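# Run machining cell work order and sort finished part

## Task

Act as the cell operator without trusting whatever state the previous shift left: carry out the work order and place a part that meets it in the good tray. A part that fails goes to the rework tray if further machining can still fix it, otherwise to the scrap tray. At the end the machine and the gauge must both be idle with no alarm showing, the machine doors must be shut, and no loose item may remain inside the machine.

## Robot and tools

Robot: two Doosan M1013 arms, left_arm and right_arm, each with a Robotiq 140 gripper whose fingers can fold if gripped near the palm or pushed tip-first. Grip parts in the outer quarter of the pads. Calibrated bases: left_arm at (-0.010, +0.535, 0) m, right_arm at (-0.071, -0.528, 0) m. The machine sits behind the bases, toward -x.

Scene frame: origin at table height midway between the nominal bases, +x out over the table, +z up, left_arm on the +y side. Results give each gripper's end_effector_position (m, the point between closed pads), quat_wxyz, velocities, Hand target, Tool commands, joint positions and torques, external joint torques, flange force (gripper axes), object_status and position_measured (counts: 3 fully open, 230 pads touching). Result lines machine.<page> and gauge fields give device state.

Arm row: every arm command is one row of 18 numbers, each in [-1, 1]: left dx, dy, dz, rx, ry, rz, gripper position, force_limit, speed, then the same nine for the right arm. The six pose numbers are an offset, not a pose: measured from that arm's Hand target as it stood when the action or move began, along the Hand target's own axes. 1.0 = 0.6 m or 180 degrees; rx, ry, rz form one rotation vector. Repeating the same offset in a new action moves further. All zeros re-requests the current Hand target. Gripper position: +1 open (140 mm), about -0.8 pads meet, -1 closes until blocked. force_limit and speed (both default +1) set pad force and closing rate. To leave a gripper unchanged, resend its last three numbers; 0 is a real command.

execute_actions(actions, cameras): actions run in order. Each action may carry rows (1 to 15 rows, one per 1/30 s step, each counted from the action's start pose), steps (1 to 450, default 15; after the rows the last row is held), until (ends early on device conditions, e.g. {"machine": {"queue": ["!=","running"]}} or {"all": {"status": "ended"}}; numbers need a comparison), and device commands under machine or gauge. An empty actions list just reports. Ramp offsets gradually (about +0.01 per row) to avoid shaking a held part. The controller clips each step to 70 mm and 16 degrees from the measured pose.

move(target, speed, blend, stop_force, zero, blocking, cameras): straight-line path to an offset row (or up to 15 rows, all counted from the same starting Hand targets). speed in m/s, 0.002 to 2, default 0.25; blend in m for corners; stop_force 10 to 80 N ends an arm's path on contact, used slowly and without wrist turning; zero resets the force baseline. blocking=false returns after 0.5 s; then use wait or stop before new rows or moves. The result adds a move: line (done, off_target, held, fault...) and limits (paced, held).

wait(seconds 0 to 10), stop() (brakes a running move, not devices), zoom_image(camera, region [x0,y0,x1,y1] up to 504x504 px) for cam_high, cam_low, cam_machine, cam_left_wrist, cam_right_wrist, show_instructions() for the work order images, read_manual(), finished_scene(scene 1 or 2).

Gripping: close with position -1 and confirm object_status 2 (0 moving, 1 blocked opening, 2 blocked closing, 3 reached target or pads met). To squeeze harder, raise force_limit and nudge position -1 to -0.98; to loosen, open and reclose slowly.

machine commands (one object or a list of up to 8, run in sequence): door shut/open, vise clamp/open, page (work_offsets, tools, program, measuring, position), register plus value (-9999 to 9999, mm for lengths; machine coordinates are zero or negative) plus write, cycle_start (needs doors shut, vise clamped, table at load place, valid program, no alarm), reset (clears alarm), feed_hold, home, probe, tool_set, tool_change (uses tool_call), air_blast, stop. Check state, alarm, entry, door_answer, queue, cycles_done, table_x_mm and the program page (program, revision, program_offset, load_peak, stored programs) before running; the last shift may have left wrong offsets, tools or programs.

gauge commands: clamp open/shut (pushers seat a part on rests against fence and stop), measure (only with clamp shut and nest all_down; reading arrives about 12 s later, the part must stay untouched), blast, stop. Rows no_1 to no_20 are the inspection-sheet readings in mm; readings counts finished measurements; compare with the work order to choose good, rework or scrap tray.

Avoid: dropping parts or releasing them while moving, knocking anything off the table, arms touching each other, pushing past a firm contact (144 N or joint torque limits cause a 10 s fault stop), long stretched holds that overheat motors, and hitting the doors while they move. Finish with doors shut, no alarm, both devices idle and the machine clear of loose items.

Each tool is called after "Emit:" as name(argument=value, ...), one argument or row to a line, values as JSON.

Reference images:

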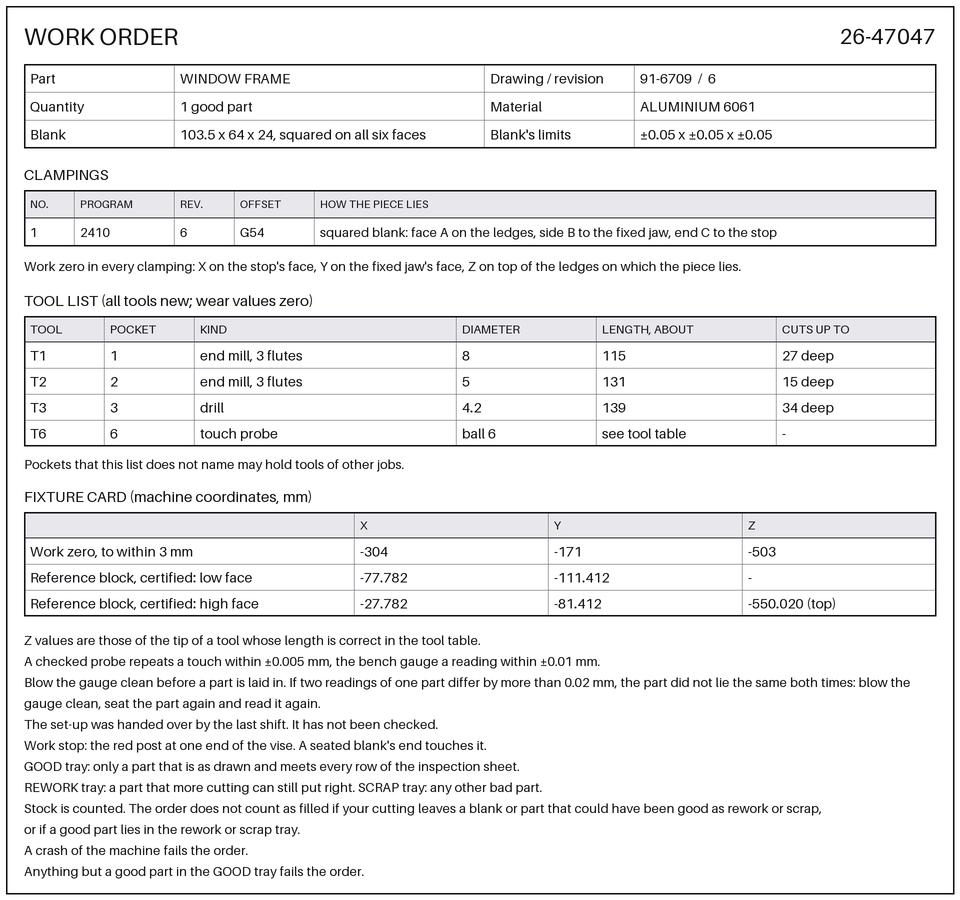

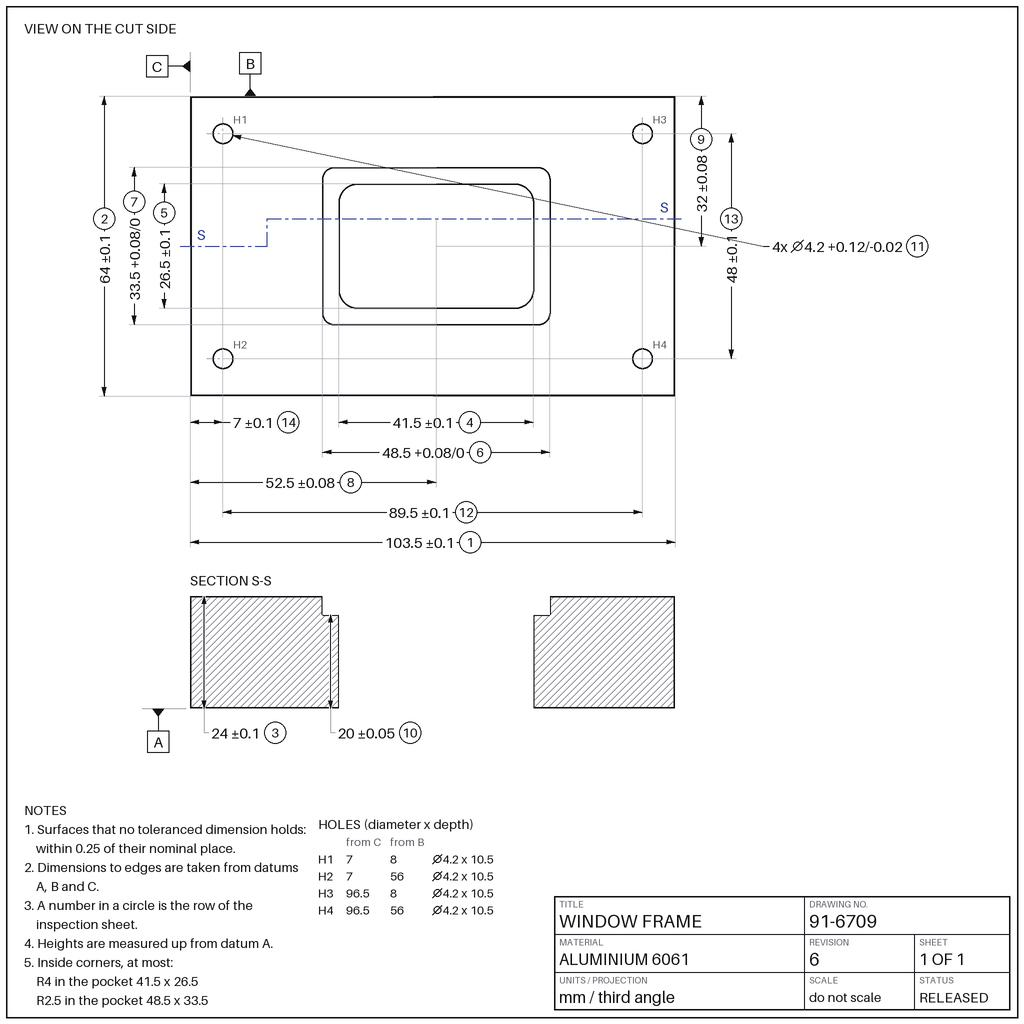

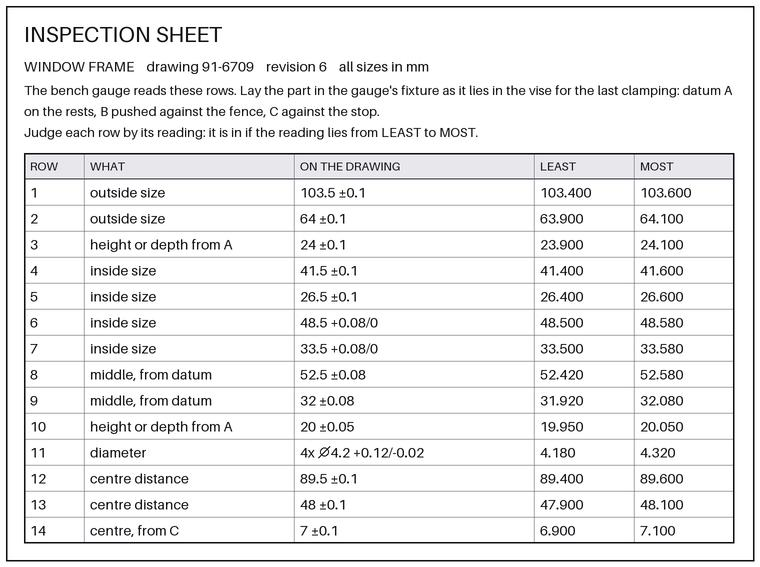

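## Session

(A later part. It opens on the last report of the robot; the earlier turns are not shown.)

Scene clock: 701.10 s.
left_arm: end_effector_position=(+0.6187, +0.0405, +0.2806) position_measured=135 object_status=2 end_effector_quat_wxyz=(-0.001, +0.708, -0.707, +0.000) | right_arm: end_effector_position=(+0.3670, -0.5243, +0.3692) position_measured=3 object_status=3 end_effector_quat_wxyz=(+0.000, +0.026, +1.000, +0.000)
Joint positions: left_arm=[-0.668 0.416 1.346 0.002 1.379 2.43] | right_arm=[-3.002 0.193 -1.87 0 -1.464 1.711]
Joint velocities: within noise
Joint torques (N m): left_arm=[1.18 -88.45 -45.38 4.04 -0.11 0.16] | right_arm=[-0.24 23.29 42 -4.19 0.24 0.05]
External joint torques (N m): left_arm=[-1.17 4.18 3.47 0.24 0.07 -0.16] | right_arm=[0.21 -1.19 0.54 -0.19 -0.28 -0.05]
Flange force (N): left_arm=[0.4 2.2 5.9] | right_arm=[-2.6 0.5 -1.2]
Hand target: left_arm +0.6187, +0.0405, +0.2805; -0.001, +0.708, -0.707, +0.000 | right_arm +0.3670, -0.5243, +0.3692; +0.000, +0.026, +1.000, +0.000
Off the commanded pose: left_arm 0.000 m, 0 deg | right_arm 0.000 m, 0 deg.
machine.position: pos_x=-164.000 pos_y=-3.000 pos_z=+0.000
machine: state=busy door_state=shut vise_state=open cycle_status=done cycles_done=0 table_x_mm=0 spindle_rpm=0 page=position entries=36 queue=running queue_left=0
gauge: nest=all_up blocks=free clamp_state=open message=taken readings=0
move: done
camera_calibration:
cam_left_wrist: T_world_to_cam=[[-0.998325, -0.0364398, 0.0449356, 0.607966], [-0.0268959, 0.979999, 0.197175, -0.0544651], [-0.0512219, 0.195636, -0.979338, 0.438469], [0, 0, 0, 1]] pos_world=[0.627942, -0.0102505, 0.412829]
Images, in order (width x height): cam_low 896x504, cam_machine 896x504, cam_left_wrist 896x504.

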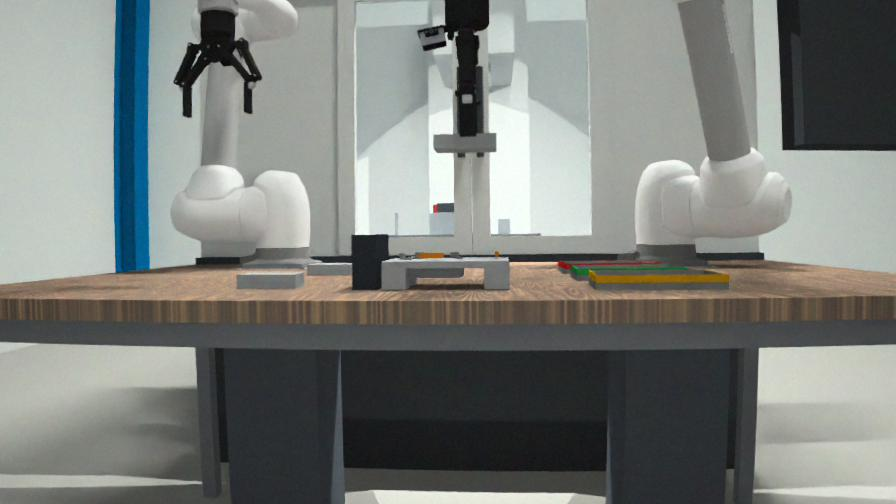

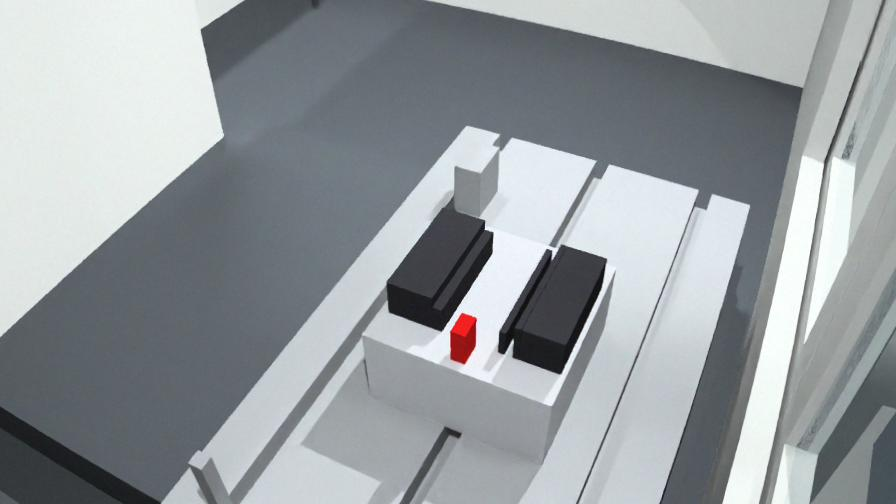

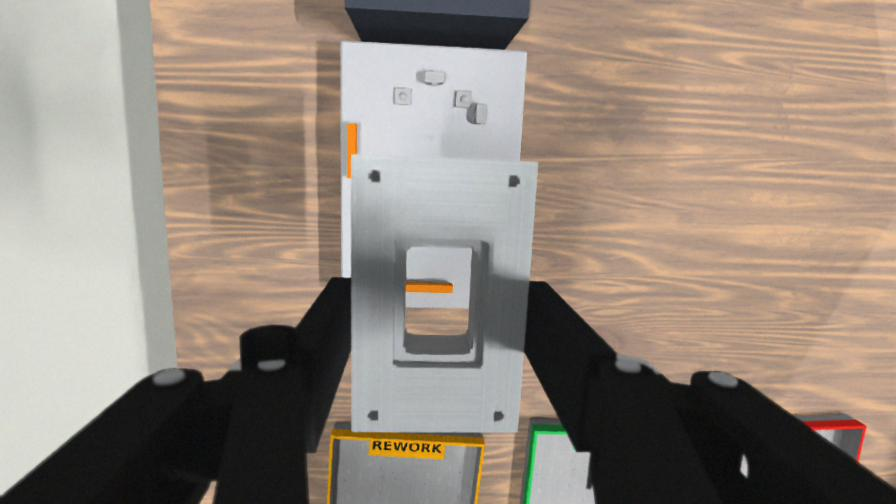

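Emit:
move(
  target=[
    [0.083,-0.0113,0.15,0,0,0,-1,0.0,-1,0,0,0,0,0,0,1,1,1],
    [0.083,-0.0113,0.2427,0,0,0,-1,0.0,-1,0,0,0,0,0,0,1,1,1],
  ],
  speed=0.12,
  cameras=["cam_left_wrist", "cam_low", "cam_high"],
)

Emit:
zoom_image(
  camera="cam_low",
  region=[340, 180, 540, 300],
)

Emit:
zoom_image(
  camera="cam_high",
  region=[320, 190, 470, 320],
)

Scene clock: 739.40 s.
left_arm: end_effector_position=(+0.6257, -0.0092, +0.1349) position_measured=135 object_status=2 end_effector_quat_wxyz=(-0.001, +0.708, -0.707, +0.000) | right_arm: end_effector_position=(+0.3670, -0.5243, +0.3692) position_measured=3 object_status=3 end_effector_quat_wxyz=(+0.000, +0.026, +1.000, +0.000)
Joint positions: left_arm=[-0.708 0.543 1.424 0.002 1.175 2.39] | right_arm=[-3.002 0.193 -1.87 0 -1.464 1.711]
Joint velocities: within noise
Joint torques (N m): left_arm=[0.78 -97.88 -42.74 3.83 -0.18 0.12] | right_arm=[-0.47 23.25 42 -4.2 0.25 0.06]
External joint torques (N m): left_arm=[-0.84 3.77 3.13 0.2 0.13 -0.12] | right_arm=[0.54 -1.23 0.48 -0.16 -0.3 -0.06]
Flange force (N): left_arm=[-0.4 2.2 5.1] | right_arm=[-2.4 1.2 -1.1]
Hand target: left_arm +0.6257, -0.0091, +0.1349; -0.001, +0.708, -0.707, +0.000 | right_arm +0.3670, -0.5243, +0.3692; +0.000, +0.026, +1.000, +0.000
Off the commanded pose: left_arm 0.000 m, 0 deg | right_arm 0.000 m, 0 deg.
machine.position: pos_x=-164.000 pos_y=-3.000 pos_z=+0.000
machine: state=idle door_state=shut vise_state=open cycle_status=done cycles_done=0 table_x_mm=0 spindle_rpm=0 page=position entries=36 queue=done queue_left=0
gauge: nest=all_up blocks=free clamp_state=open message=taken readings=0
move: done
camera_calibration:
cam_left_wrist: T_world_to_cam=[[-0.99832, -0.0364557, 0.045038, 0.619657], [-0.0268963, 0.980018, 0.197082, 0.0230667], [-0.0513228, 0.195539, -0.979352, 0.306001], [0, 0, 0, 1]] pos_world=[0.634941, -0.0598508, 0.267228]
Images, in order (width x height): cam_high 896x504, cam_low 896x504, cam_left_wrist 896x504.

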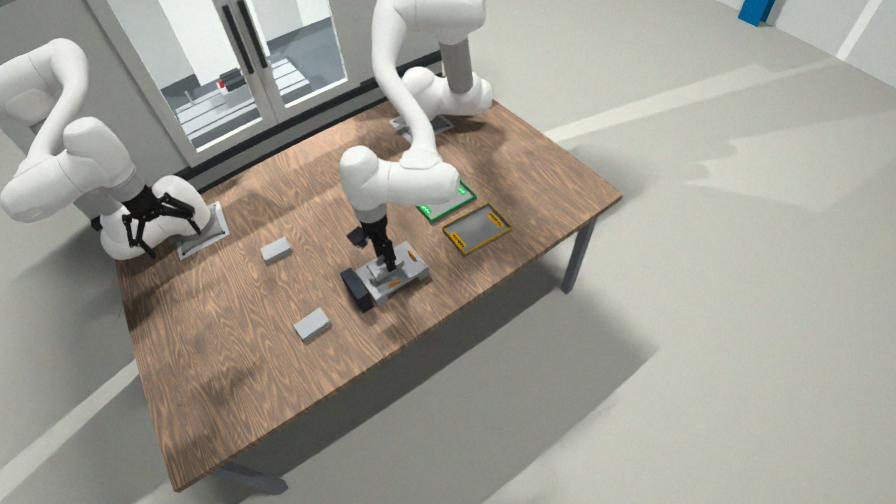

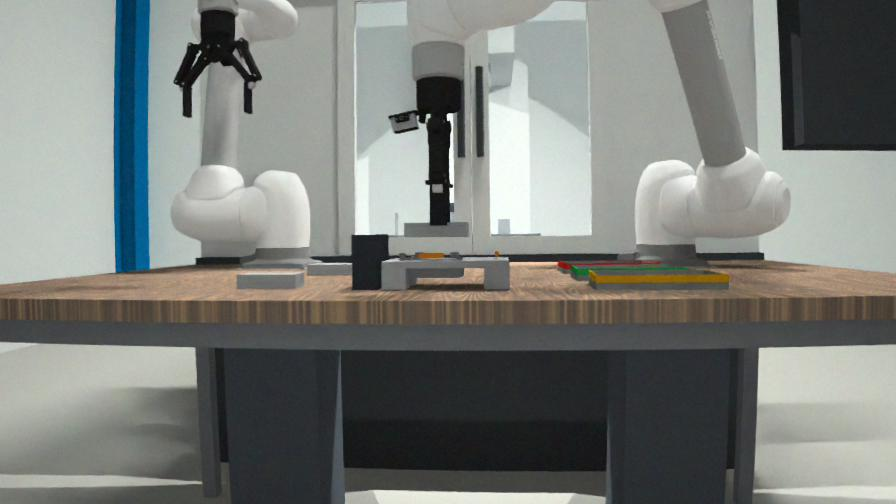

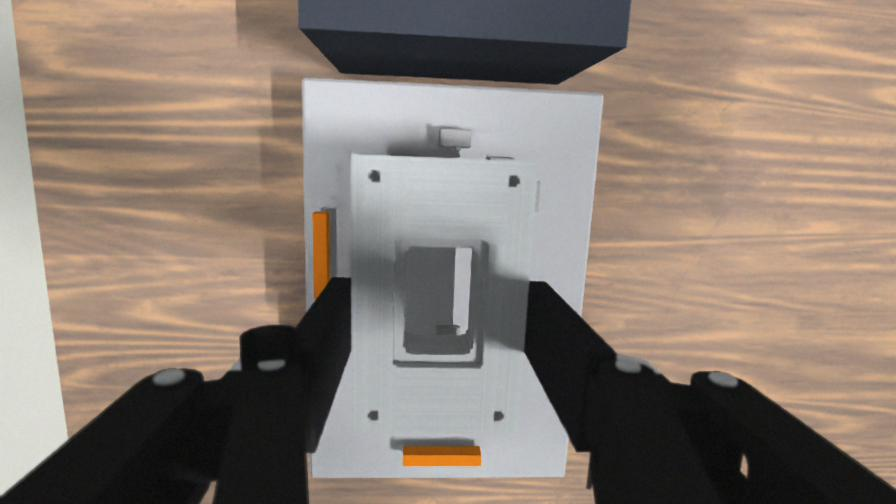

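Scaled by 2.520 from the camera's 896x504 image, which has a finer 1280x720 frame.

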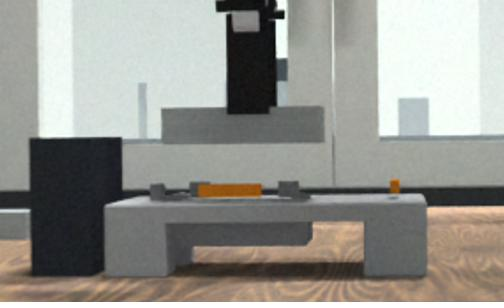

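Scaled by 3.360 from the camera's 896x504 image, which has a finer 1280x720 frame.

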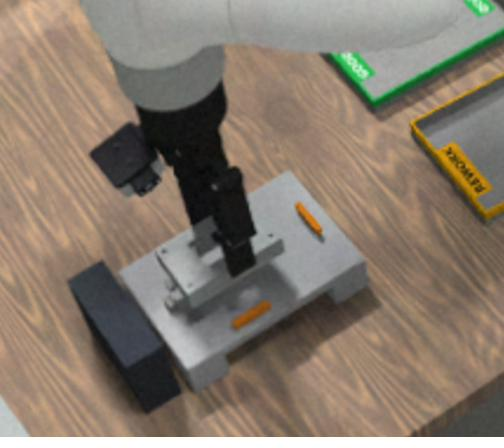

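Emit:
move(
  target=[0,0,0.065,0,0,0,-1,0.0,-1,0,0,0,0,0,0,1,1,1],
  speed=0.01,
  stop_force=10,
  cameras=["cam_left_wrist", "cam_low"],
)

Emit:
zoom_image(
  camera="cam_low",
  region=[340, 180, 540, 300],
)

Scene clock: 774.17 s.
left_arm: end_effector_position=(+0.6257, -0.0091, +0.1002) position_measured=135 object_status=2 end_effector_quat_wxyz=(-0.001, +0.708, -0.707, +0.000) | right_arm: end_effector_position=(+0.3670, -0.5243, +0.3692) position_measured=3 object_status=3 end_effector_quat_wxyz=(+0.000, +0.026, +1.000, +0.000)
Joint positions: left_arm=[-0.707 0.567 1.454 0.002 1.121 2.39] | right_arm=[-3.002 0.193 -1.87 0 -1.464 1.711]
Joint velocities: within noise
Joint torques (N m): left_arm=[0.74 -81.84 -33.88 3.79 -1.7 0.13] | right_arm=[-0.39 23.43 42.02 -4.23 0.25 0.05]
External joint torques (N m): left_arm=[-0.84 -13.33 -4.81 0.15 1.65 -0.13] | right_arm=[0.53 -1.41 0.57 -0.14 -0.28 -0.05]
Flange force (N): left_arm=[-3.2 5.5 -15.8] | right_arm=[-2.9 1.3 -1.2]
Hand target: left_arm +0.6257, -0.0091, +0.1002; -0.001, +0.708, -0.707, +0.000 (not the last commanded pose) | right_arm +0.3670, -0.5243, +0.3692; +0.000, +0.026, +1.000, +0.000
Off the commanded pose: left_arm 0.004 m, 0 deg | right_arm 0.000 m, 0 deg.
machine.position: pos_x=-164.000 pos_y=-3.000 pos_z=+0.000
machine: state=idle door_state=shut vise_state=open cycle_status=done cycles_done=0 table_x_mm=0 spindle_rpm=0 page=position entries=36 queue=done queue_left=0
gauge: nest=some_down blocks=free clamp_state=open message=taken readings=0
move: contact (left_arm)
camera_calibration:
cam_left_wrist: T_world_to_cam=[[-0.99832, -0.0364612, 0.0450369, 0.621324], [-0.0269019, 0.980018, 0.197082, 0.0299313], [-0.0513228, 0.195539, -0.979352, 0.271924], [0, 0, 0, 1]] pos_world=[0.635041, -0.0598508, 0.232428]
Images, in order (width x height): cam_low 896x504, cam_left_wrist 896x504.

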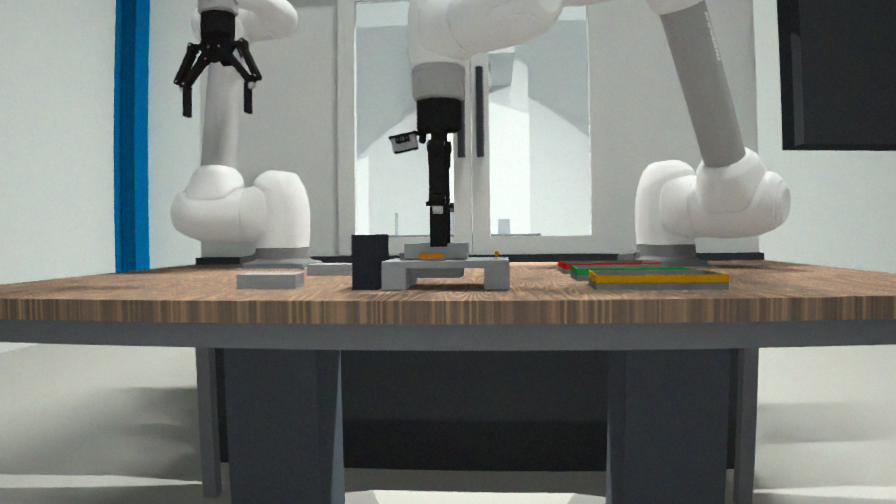

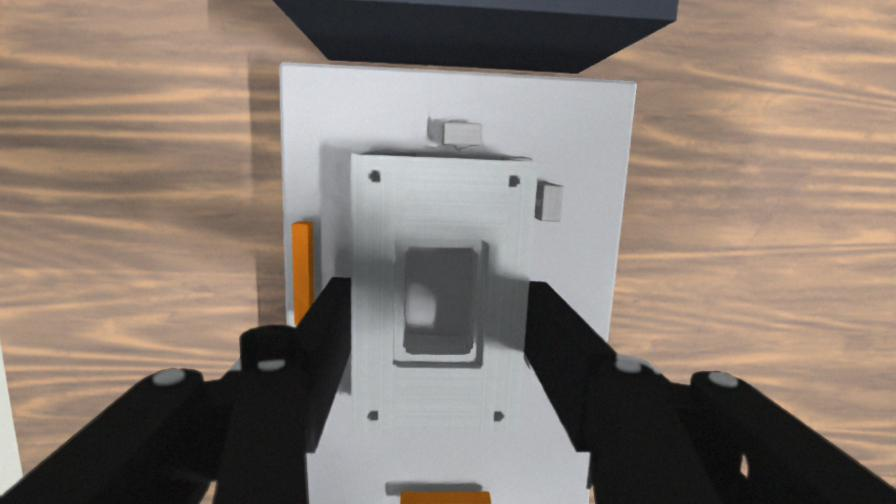

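Scaled by 2.520 from the camera's 896x504 image, which has a finer 1280x720 frame.

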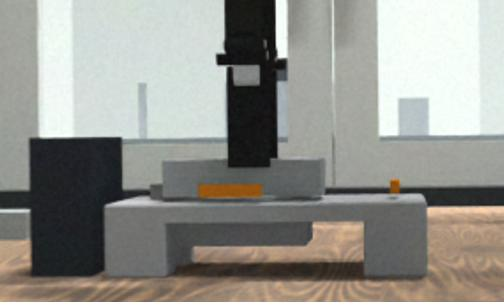

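Emit:
execute_actions(
  actions=[
    {"rows":[[0,0,-0.0012,0,0,0,-1,0.0,-1,0,0,0,0,0,0,1,1,1]],"steps":15},
    {"rows":[[0,0,0,0,0,0,0.3,0.0,-1,0,0,0,0,0,0,1,1,1]],"steps":45},
  ],
  cameras=["cam_left_wrist"],
)

Scene clock: 785.37 s.
left_arm: end_effector_position=(+0.6257, -0.0091, +0.1010) position_measured=91 object_status=3 end_effector_quat_wxyz=(-0.001, +0.708, -0.707, +0.000) | right_arm: end_effector_position=(+0.3670, -0.5243, +0.3692) position_measured=3 object_status=3 end_effector_quat_wxyz=(+0.000, +0.026, +1.000, +0.000)
Joint positions: left_arm=[-0.707 0.566 1.453 0.002 1.122 2.39] | right_arm=[-3.002 0.193 -1.87 0 -1.464 1.711]
Joint velocities: within noise
Joint torques (N m): left_arm=[0.87 -96.38 -40.19 3.74 -0.12 0.08] | right_arm=[-0.47 23.38 42 -4.19 0.23 0.07]
External joint torques (N m): left_arm=[-0.71 2.13 1.78 0.18 0.07 -0.08] | right_arm=[0.46 -1.33 0.48 -0.19 -0.28 -0.07]
External joint torques at the end of the 1st action: left_arm=[-0.81 4.28 3.14 0.22 0.12 -0.1] | right_arm=[0.64 -1.33 0.54 -0.15 -0.29 -0.08]
Flange force (N): left_arm=[0.0 1.5 2.8] | right_arm=[-2.6 1.1 -1.1]
Flange force at the end of the 1st action (N): left_arm=[0.0 1.7 5.4] | right_arm=[-2.7 1.4 -1.2]
Hand target: left_arm +0.6257, -0.0091, +0.1009; -0.001, +0.708, -0.707, +0.000 | right_arm +0.3670, -0.5243, +0.3692; +0.000, +0.026, +1.000, +0.000
Off the commanded pose: left_arm 0.000 m, 0 deg | right_arm 0.000 m, 0 deg.
machine.position: pos_x=-164.000 pos_y=-3.000 pos_z=+0.000
machine: state=idle door_state=shut vise_state=open cycle_status=done cycles_done=0 table_x_mm=0 spindle_rpm=0 page=position entries=36 queue=done queue_left=0
gauge: nest=some_down blocks=free clamp_state=open message=taken readings=0
camera_calibration:
cam_left_wrist: T_world_to_cam=[[-0.99832, -0.036452, 0.0450387, 0.621289], [-0.0268925, 0.980018, 0.197081, 0.0297678], [-0.0513228, 0.195539, -0.979352, 0.272708], [0, 0, 0, 1]] pos_world=[0.635041, -0.0598508, 0.233228]
Images, in order (width x height): cam_left_wrist 896x504.

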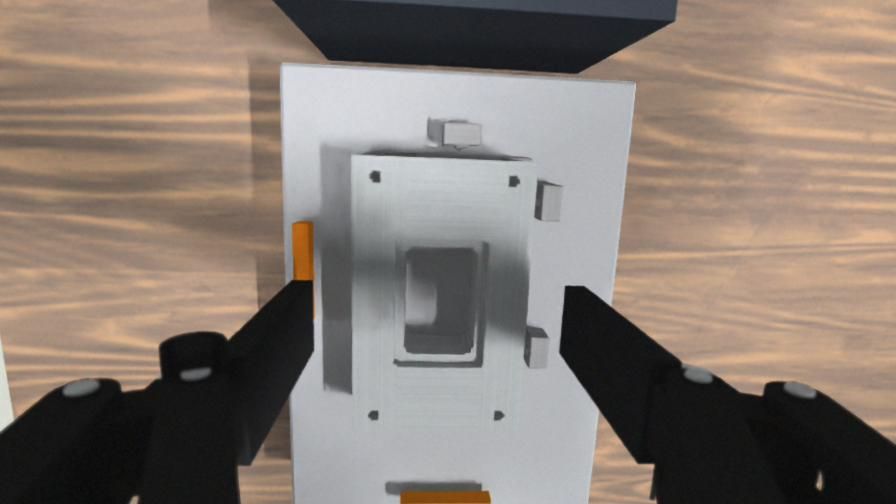

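Emit:
move(
  target=[0,0,-0.2,0,0,0,0.3,0.0,-1,0,0,0,0,0,0,1,1,1],
  speed=0.15,
  cameras=[],
)

Emit:
execute_actions(
  actions=[
    {"gauge":{"clamp":"shut"},"machine":[{"page":"measuring","register":"probe_z","value":-498,"write":true},{"register":"probe_move_x","value":0,"write":true},{"register":"probe_move_y","value":35,"write":true},{"register":"probe_x","value":-254,"write":true},{"register":"probe_y","value":-200,"write":true},{"probe":true}],"steps":450,"until":{"machine":{"queue":["!=","running"]}}},
    {"steps":450,"until":{"machine":{"queue":["!=","running"]}}},
  ],
  cameras=["cam_machine", "cam_left_wrist"],
)

Scene clock: 823.73 s.
left_arm: end_effector_position=(+0.6256, -0.0092, +0.2210) position_measured=91 object_status=3 end_effector_quat_wxyz=(-0.001, +0.708, -0.707, +0.000) | right_arm: end_effector_position=(+0.3670, -0.5243, +0.3692) position_measured=3 object_status=3 end_effector_quat_wxyz=(+0.000, +0.026, +1.000, +0.000)
Joint positions: left_arm=[-0.708 0.498 1.333 0.002 1.311 2.39] | right_arm=[-3.002 0.193 -1.87 0 -1.464 1.711]
Joint velocities: within noise
Joint torques (N m): left_arm=[0.64 -92.9 -43.09 4.1 -0.15 0.08] | right_arm=[-0.46 23.22 42.13 -4.22 0.23 0.07]
External joint torques (N m): left_arm=[-0.57 1.49 1.8 0.1 0.1 -0.08] | right_arm=[0.51 -1.26 0.27 -0.14 -0.27 -0.07]
Flange force (N): left_arm=[-0.7 2.0 2.6] | right_arm=[-2.2 1.2 -0.7]
Hand target: left_arm +0.6256, -0.0092, +0.2209; -0.001, +0.708, -0.707, +0.000 | right_arm +0.3670, -0.5243, +0.3692; +0.000, +0.026, +1.000, +0.000
Off the commanded pose: left_arm 0.000 m, 0 deg | right_arm 0.000 m, 0 deg.
machine.position: pos_x=-164.000 pos_y=-3.000 pos_z=+0.000
machine: state=idle door_state=shut vise_state=open cycle_status=done cycles_done=0 table_x_mm=0 spindle_rpm=0 page=position entries=36 queue=done queue_left=0
gauge: nest=some_down blocks=free clamp_state=open message=taken readings=0
move: done
No camera images: "cameras" was empty.

Scene clock: 834.83 s.
left_arm: end_effector_position=(+0.6256, -0.0092, +0.2209) position_measured=91 object_status=3 end_effector_quat_wxyz=(-0.001, +0.708, -0.707, +0.000) | right_arm: end_effector_position=(+0.3670, -0.5243, +0.3692) position_measured=3 object_status=3 end_effector_quat_wxyz=(+0.000, +0.026, +1.000, +0.000)
Joint positions: left_arm=[-0.708 0.498 1.333 0.002 1.311 2.39] | right_arm=[-3.002 0.193 -1.87 0 -1.464 1.711]
Joint velocities: within noise
Joint torques (N m): left_arm=[0.62 -93.15 -42.81 4.04 -0.17 0.12] | right_arm=[-0.25 23.33 41.89 -4.18 0.21 0.1]
External joint torques (N m): left_arm=[-0.72 1.53 1.43 0.17 0.12 -0.12] | right_arm=[0.3 -1.28 0.64 -0.18 -0.26 -0.1]
External joint torques at the end of the 1st action: left_arm=[-0.85 2.09 1.65 0.22 0.09 -0.12] | right_arm=[0.53 -1.22 0.46 -0.16 -0.27 -0.07]
Flange force (N): left_arm=[0.1 1.4 2.2] | right_arm=[-2.8 0.6 -1.3]
Flange force at the end of the 1st action (N): left_arm=[0.4 1.3 2.7] | right_arm=[-2.4 1.2 -1.0]
Hand target: left_arm +0.6256, -0.0092, +0.2209; -0.001, +0.708, -0.707, +0.000 | right_arm +0.3670, -0.5243, +0.3692; +0.000, +0.026, +1.000, +0.000
Tool commands: left_gripper/position=+0.3 left_gripper/force_limit=+0.0 left_gripper/speed=-1.0 right_gripper/position=+1.0 right_gripper/force_limit=+1.0 right_gripper/speed=+1.0
Off the commanded pose: left_arm 0.000 m, 0 deg | right_arm 0.000 m, 0 deg.
machine.measuring: probe_x=-254.000 probe_y=-200.000 probe_z=-498.000 probe_move_x=+0.000 probe_move_y=+35.000 probe_move_z=+0.000 probe_radius=+2.990 probe_off_x=+0.000 probe_off_y=+0.000 setter_z=-520.000 probe_touched=+1 probe_found_x=-254.000 probe_found_y=-170.999 probe_found_z=-498.000 set_length=+138.583 set_diameter=+4.199
machine: state=idle door_state=shut vise_state=open cycle_status=done cycles_done=0 table_x_mm=0 spindle_rpm=0 page=measuring entries=42 queue=done queue_left=0
gauge: nest=some_down blocks=all clamp_state=shut message=taken readings=0
camera_calibration:
cam_left_wrist: T_world_to_cam=[[-0.99832, -0.0364612, 0.0450369, 0.615685], [-0.0269019, 0.980018, 0.197082, 0.00623617], [-0.0513228, 0.195539, -0.979352, 0.390141], [0, 0, 0, 1]] pos_world=[0.634841, -0.0599508, 0.353128]
Images, in order (width x height): cam_machine 896x504, cam_left_wrist 896x504.

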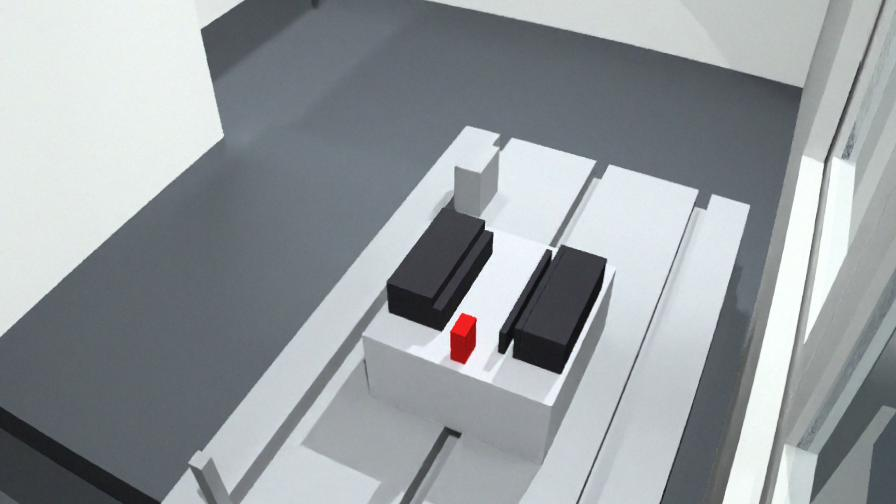

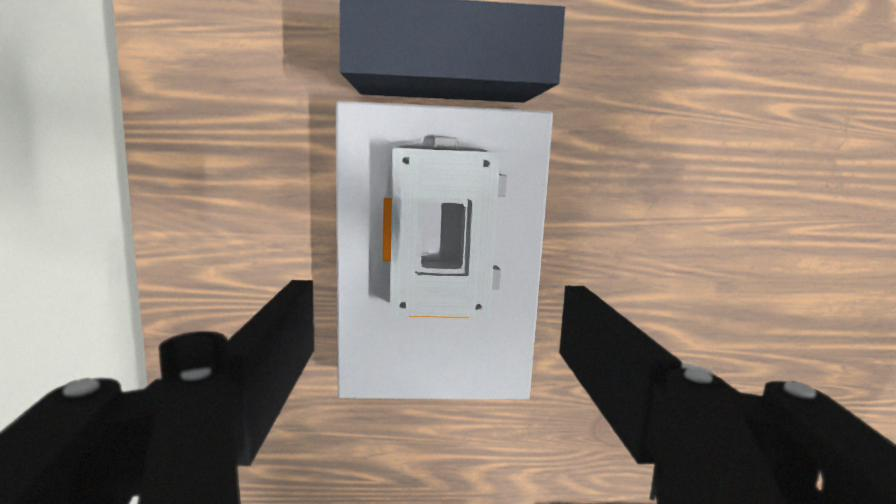

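Emit:
execute_actions(
  actions=[
    {"machine":[{"register":"probe_z","value":-508,"write":true},{"register":"probe_move_y","value":0,"write":true},{"register":"probe_move_x","value":-40,"write":true},{"register":"probe_x","value":-279,"write":true},{"register":"probe_y","value":-203,"write":true},{"probe":true}],"steps":450,"until":{"machine":{"queue":["!=","running"]}}},
    {"steps":450,"until":{"machine":{"queue":["!=","running"]}}},
  ],
  cameras=["cam_machine", "cam_left_wrist"],
)

Emit:
zoom_image(
  camera="cam_left_wrist",
  region=[340, 100, 560, 340],
)

Scene clock: 857.30 s.
left_arm: end_effector_position=(+0.6256, -0.0092, +0.2209) position_measured=91 object_status=3 end_effector_quat_wxyz=(-0.001, +0.708, -0.707, +0.000) | right_arm: end_effector_position=(+0.3670, -0.5243, +0.3692) position_measured=3 object_status=3 end_effector_quat_wxyz=(+0.000, +0.026, +1.000, +0.000)
Joint positions: left_arm=[-0.708 0.498 1.333 0.002 1.311 2.39] | right_arm=[-3.002 0.193 -1.87 0 -1.464 1.711]
Joint velocities: within noise
Joint torques (N m): left_arm=[0.74 -92.67 -42.84 4.07 -0.14 0.12] | right_arm=[-0.57 23.28 41.97 -4.2 0.23 0.09]
External joint torques (N m): left_arm=[-0.77 0.92 1.46 0.15 0.1 -0.12] | right_arm=[0.63 -1.15 0.67 -0.18 -0.27 -0.09]
External joint torques at the end of the 1st action: left_arm=[-0.77 1.44 1.47 0.17 0.08 -0.11] | right_arm=[0.47 -1.38 0.49 -0.15 -0.29 -0.06]
Flange force (N): left_arm=[-0.6 2.3 2.0] | right_arm=[-2.5 1.4 -1.4]
Flange force at the end of the 1st action (N): left_arm=[-0.1 1.7 2.2] | right_arm=[-2.7 1.1 -1.1]
Hand target: left_arm +0.6256, -0.0092, +0.2209; -0.001, +0.708, -0.707, +0.000 | right_arm +0.3670, -0.5243, +0.3692; +0.000, +0.026, +1.000, +0.000
Tool commands: left_gripper/position=+0.3 left_gripper/force_limit=+0.0 left_gripper/speed=-1.0 right_gripper/position=+1.0 right_gripper/force_limit=+1.0 right_gripper/speed=+1.0
Off the commanded pose: left_arm 0.000 m, 0 deg | right_arm 0.000 m, 0 deg.
machine.measuring: probe_x=-279.000 probe_y=-203.000 probe_z=-508.000 probe_move_x=-40.000 probe_move_y=+0.000 probe_move_z=+0.000 probe_radius=+2.990 probe_off_x=+0.000 probe_off_y=+0.000 setter_z=-520.000 probe_touched=+1 probe_found_x=-305.751 probe_found_y=-203.000 probe_found_z=-508.000 set_length=+138.583 set_diameter=+4.199
machine: state=idle door_state=shut vise_state=open cycle_status=done cycles_done=0 table_x_mm=0 spindle_rpm=0 page=measuring entries=48 queue=done queue_left=0
gauge: nest=some_down blocks=all clamp_state=shut message=taken readings=0
camera_calibration:
cam_left_wrist: T_world_to_cam=[[-0.99832, -0.0364612, 0.0450369, 0.615685], [-0.0269019, 0.980018, 0.197082, 0.00623617], [-0.0513228, 0.195539, -0.979352, 0.390141], [0, 0, 0, 1]] pos_world=[0.634841, -0.0599508, 0.353128]
Images, in order (width x height): cam_machine 896x504, cam_left_wrist 896x504.

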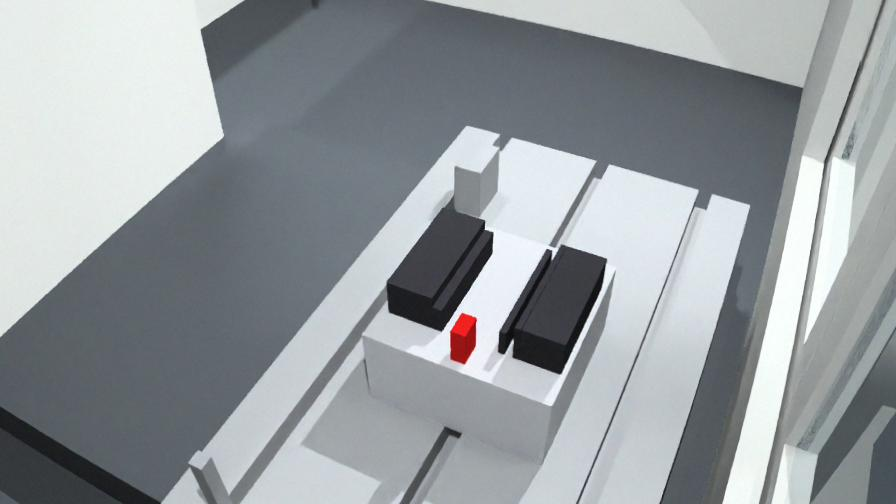

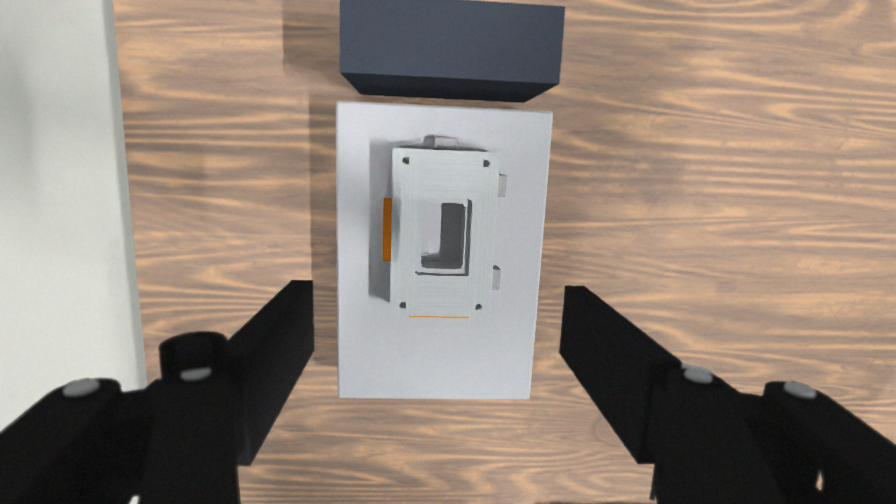

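Scaled by 2.100 from the camera's 896x504 image, which has a finer 1280x720 frame.

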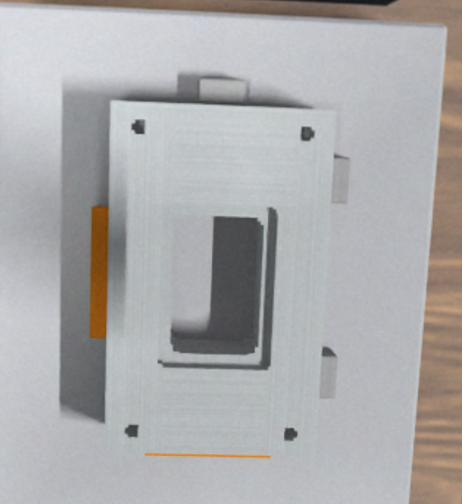

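Emit:
execute_actions(
  actions=[
    {"machine":[{"register":"probe_z","value":-485,"write":true},{"register":"probe_move_x","value":0,"write":true},{"register":"probe_move_z","value":-30,"write":true},{"register":"probe_x","value":-285,"write":true},{"register":"probe_y","value":-175,"write":true},{"probe":true}],"steps":450,"until":{"machine":{"queue":["!=","running"]}}},
    {"steps":450,"until":{"machine":{"queue":["!=","running"]}}},
  ],
  cameras=["cam_low"],
)

Emit:
zoom_image(
  camera="cam_low",
  region=[360, 220, 520, 300],
)

Scene clock: 890.40 s.
left_arm: end_effector_position=(+0.6256, -0.0092, +0.2209) position_measured=91 object_status=3 end_effector_quat_wxyz=(-0.001, +0.708, -0.707, +0.000) | right_arm: end_effector_position=(+0.3670, -0.5243, +0.3692) position_measured=3 object_status=3 end_effector_quat_wxyz=(+0.000, +0.026, +1.000, +0.000)
Joint positions: left_arm=[-0.708 0.498 1.333 0.002 1.311 2.39] | right_arm=[-3.002 0.193 -1.87 0 -1.464 1.711]
Joint velocities: within noise
Joint torques (N m): left_arm=[0.92 -92.79 -42.77 4.06 -0.14 0.08] | right_arm=[-0.6 23.14 41.97 -4.17 0.21 0.07]
External joint torques (N m): left_arm=[-0.93 1.05 1.35 0.16 0.09 -0.08] | right_arm=[0.6 -1.12 0.45 -0.19 -0.26 -0.07]
External joint torques at the end of the 1st action: left_arm=[-0.9 1.89 1.76 0.09 0.08 -0.12] | right_arm=[0.31 -1.35 0.44 -0.17 -0.3 -0.1]
Flange force (N): left_arm=[-0.2 2.0 1.9] | right_arm=[-2.2 1.3 -1.0]
Flange force at the end of the 1st action (N): left_arm=[0.1 1.8 2.8] | right_arm=[-2.7 0.6 -1.0]
Hand target: left_arm +0.6256, -0.0092, +0.2209; -0.001, +0.708, -0.707, +0.000 | right_arm +0.3670, -0.5243, +0.3692; +0.000, +0.026, +1.000, +0.000
Tool commands: left_gripper/position=+0.3 left_gripper/force_limit=+0.0 left_gripper/speed=-1.0 right_gripper/position=+1.0 right_gripper/force_limit=+1.0 right_gripper/speed=+1.0
Off the commanded pose: left_arm 0.000 m, 0 deg | right_arm 0.000 m, 0 deg.
machine.measuring: probe_x=-285.000 probe_y=-175.000 probe_z=-485.000 probe_move_x=+0.000 probe_move_y=+0.000 probe_move_z=-30.000 probe_radius=+2.990 probe_off_x=+0.000 probe_off_y=+0.000 setter_z=-520.000 probe_touched=+1 probe_found_x=-285.000 probe_found_y=-175.000 probe_found_z=-502.800 set_length=+138.583 set_diameter=+4.199
machine: state=idle door_state=shut vise_state=open cycle_status=done cycles_done=0 table_x_mm=0 spindle_rpm=0 page=measuring entries=54 queue=done queue_left=0
gauge: nest=some_down blocks=all clamp_state=shut message=taken readings=0
Images, in order (width x height): cam_low 896x504.

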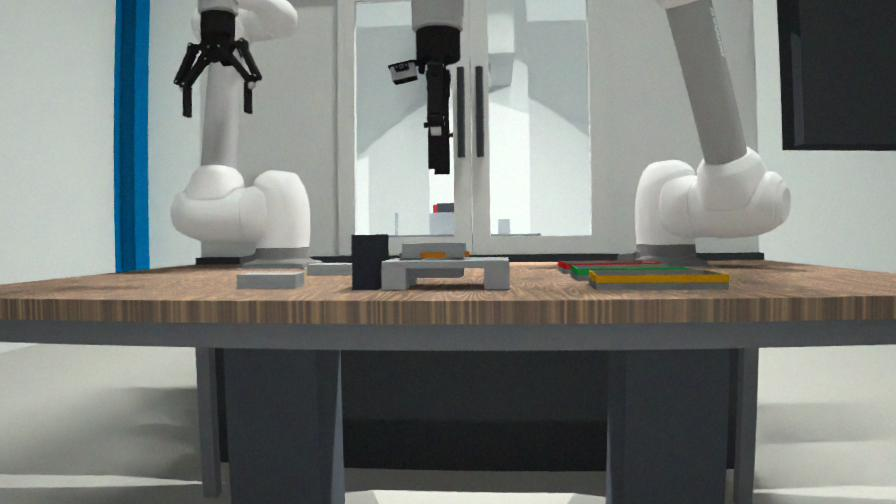

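Scaled by 3.150 from the camera's 896x504 image, which has a finer 1280x720 frame.

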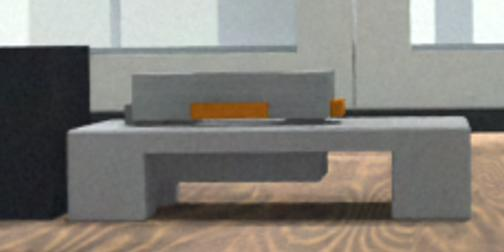

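Emit:
execute_actions(
  actions=[
    {"gauge":{"clamp":"open"},"machine":[{"register":"g54_y","value":-170.999,"write":true},{"register":"probe_x","value":-215,"write":true},{"probe":true}],"steps":450,"until":{"machine":{"queue":["!=","running"]}}},
  ],
  cameras=["cam_low", "cam_left_wrist"],
)

Emit:
zoom_image(
  camera="cam_low",
  region=[360, 220, 520, 300],
)

Scene clock: 910.73 s.
left_arm: end_effector_position=(+0.6256, -0.0092, +0.2209) position_measured=91 object_status=3 end_effector_quat_wxyz=(-0.001, +0.708, -0.707, +0.000) | right_arm: end_effector_position=(+0.3670, -0.5243, +0.3692) position_measured=3 object_status=3 end_effector_quat_wxyz=(+0.000, +0.026, +1.000, +0.000)
Joint positions: left_arm=[-0.708 0.498 1.333 0.002 1.311 2.39] | right_arm=[-3.002 0.193 -1.87 0 -1.464 1.711]
Joint velocities: within noise
Joint torques (N m): left_arm=[0.43 -92.8 -42.96 4.04 -0.14 0.12] | right_arm=[-0.45 23.24 42.01 -4.2 0.22 0.06]
External joint torques (N m): left_arm=[-0.68 1.96 1.81 0.15 0.09 -0.12] | right_arm=[0.46 -1.26 0.39 -0.15 -0.26 -0.06]
Flange force (N): left_arm=[-0.1 1.6 2.8] | right_arm=[-2.4 1.1 -0.9]
Hand target: left_arm +0.6256, -0.0092, +0.2209; -0.001, +0.708, -0.707, +0.000 | right_arm +0.3670, -0.5243, +0.3692; +0.000, +0.026, +1.000, +0.000
Tool commands: left_gripper/position=+0.3 left_gripper/force_limit=+0.0 left_gripper/speed=-1.0 right_gripper/position=+1.0 right_gripper/force_limit=+1.0 right_gripper/speed=+1.0
Off the commanded pose: left_arm 0.000 m, 0 deg | right_arm 0.000 m, 0 deg.
machine.measuring: probe_x=-215.000 probe_y=-175.000 probe_z=-485.000 probe_move_x=+0.000 probe_move_y=+0.000 probe_move_z=-30.000 probe_radius=+2.990 probe_off_x=+0.000 probe_off_y=+0.000 setter_z=-520.000 probe_touched=+1 probe_found_x=-215.000 probe_found_y=-175.000 probe_found_z=-502.799 set_length=+138.583 set_diameter=+4.199
machine: state=idle door_state=shut vise_state=open cycle_status=done cycles_done=0 table_x_mm=0 spindle_rpm=0 page=measuring entries=57 queue=done queue_left=0
gauge: nest=all_down blocks=all clamp_state=open message=taken readings=0
camera_calibration:
cam_left_wrist: T_world_to_cam=[[-0.99832, -0.0364612, 0.0450369, 0.615685], [-0.0269019, 0.980018, 0.197082, 0.00623617], [-0.0513228, 0.195539, -0.979352, 0.390141], [0, 0, 0, 1]] pos_world=[0.634841, -0.0599508, 0.353128]
Images, in order (width x height): cam_low 896x504, cam_left_wrist 896x504.

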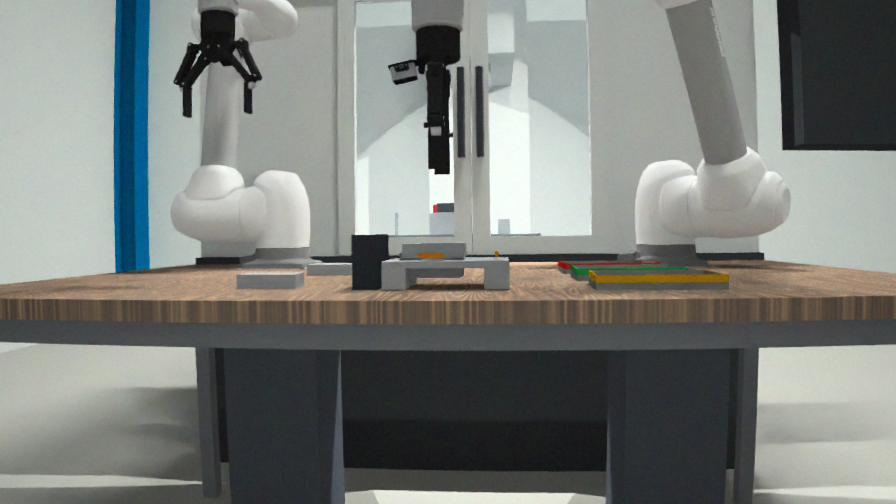

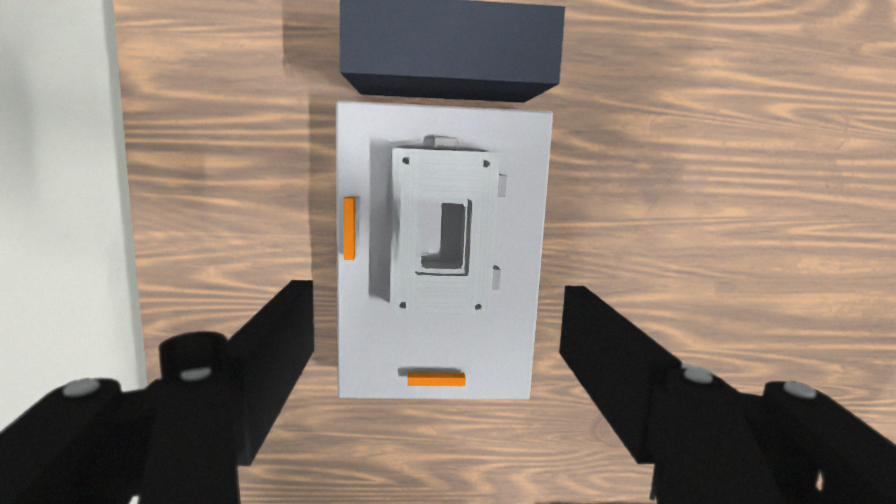

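Scaled by 3.150 from the camera's 896x504 image, which has a finer 1280x720 frame.

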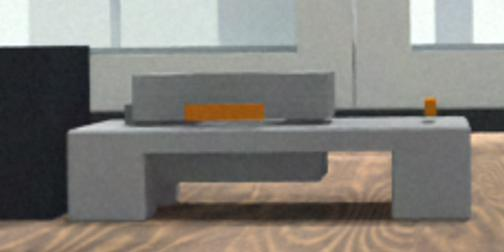

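Emit:
execute_actions(
  actions=[
    {"gauge":{"clamp":"shut"},"steps":90,"until":{"gauge":{"clamp_state":"shut"}}},
    {"gauge":{"measure":true},"steps":10},
    {"steps":420,"until":{"gauge":{"state":"idle"}}},
  ],
  cameras=["cam_low"],
)

Scene clock: 923.97 s.
left_arm: end_effector_position=(+0.6256, -0.0092, +0.2209) position_measured=91 object_status=3 end_effector_quat_wxyz=(-0.001, +0.708, -0.707, +0.000) | right_arm: end_effector_position=(+0.3670, -0.5243, +0.3692) position_measured=3 object_status=3 end_effector_quat_wxyz=(+0.000, +0.026, +1.000, +0.000)
Joint positions: left_arm=[-0.708 0.498 1.333 0.002 1.311 2.39] | right_arm=[-3.002 0.193 -1.87 0 -1.464 1.711]
Joint velocities: within noise
Joint torques (N m): left_arm=[0.5 -93.14 -42.75 4.07 -0.18 0.14] | right_arm=[-0.44 23.45 42.04 -4.18 0.22 0.06]
External joint torques (N m): left_arm=[-0.76 2.14 1.53 0.12 0.13 -0.14] | right_arm=[0.48 -1.48 0.42 -0.19 -0.26 -0.06]
External joint torques at the end of the 1st action: left_arm=[-1.09 1.8 1.39 0.09 0.09 -0.07] | right_arm=[0.7 -1.27 0.47 -0.16 -0.31 -0.09]
External joint torques at the end of the 2nd action: left_arm=[-0.64 1.77 1.54 0.21 0.1 -0.12] | right_arm=[0.39 -1.16 0.42 -0.19 -0.27 -0.08]
Flange force (N): left_arm=[0.6 0.9 2.5] | right_arm=[-2.8 1.1 -0.9]
Flange force at the end of the 1st action (N): left_arm=[0.7 1.3 2.3] | right_arm=[-2.5 1.5 -1.1]
Flange force at the end of the 2nd action (N): left_arm=[0.1 1.3 2.4] | right_arm=[-2.3 0.9 -1.0]
Hand target: left_arm +0.6256, -0.0092, +0.2209; -0.001, +0.708, -0.707, +0.000 | right_arm +0.3670, -0.5243, +0.3692; +0.000, +0.026, +1.000, +0.000
Tool commands: left_gripper/position=+0.3 left_gripper/force_limit=+0.0 left_gripper/speed=-1.0 right_gripper/position=+1.0 right_gripper/force_limit=+1.0 right_gripper/speed=+1.0
Off the commanded pose: left_arm 0.000 m, 0 deg | right_arm 0.000 m, 0 deg.
machine.measuring: probe_x=-215.000 probe_y=-175.000 probe_z=-485.000 probe_move_x=+0.000 probe_move_y=+0.000 probe_move_z=-30.000 probe_radius=+2.990 probe_off_x=+0.000 probe_off_y=+0.000 setter_z=-520.000 probe_touched=+1 probe_found_x=-215.000 probe_found_y=-175.000 probe_found_z=-502.799 set_length=+138.583 set_diameter=+4.199
machine: state=idle door_state=shut vise_state=open cycle_status=done cycles_done=0 table_x_mm=0 spindle_rpm=0 page=measuring entries=57 queue=done queue_left=0
gauge: nest=all_down blocks=all clamp_state=shut measure_answer=refused_not_clamped message=taken readings=0 refusals=1
refused: action 1: gauge.measure: not_clamped
Images, in order (width x height): cam_low 896x504.

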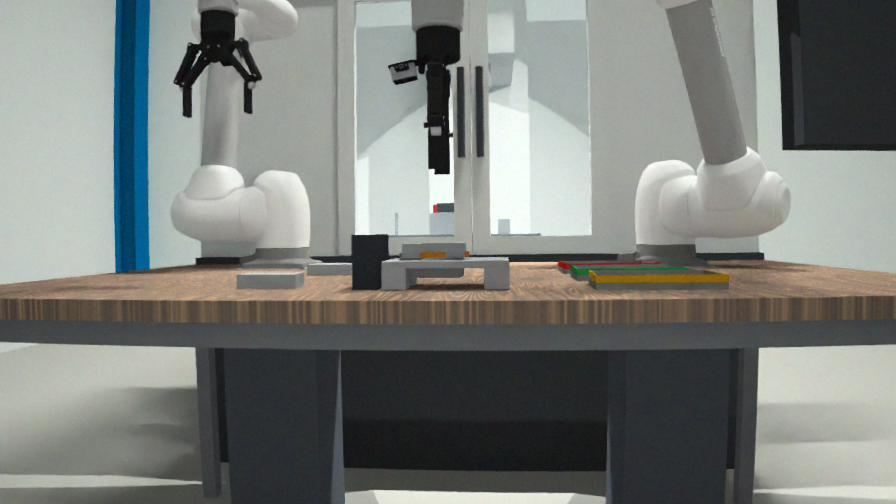

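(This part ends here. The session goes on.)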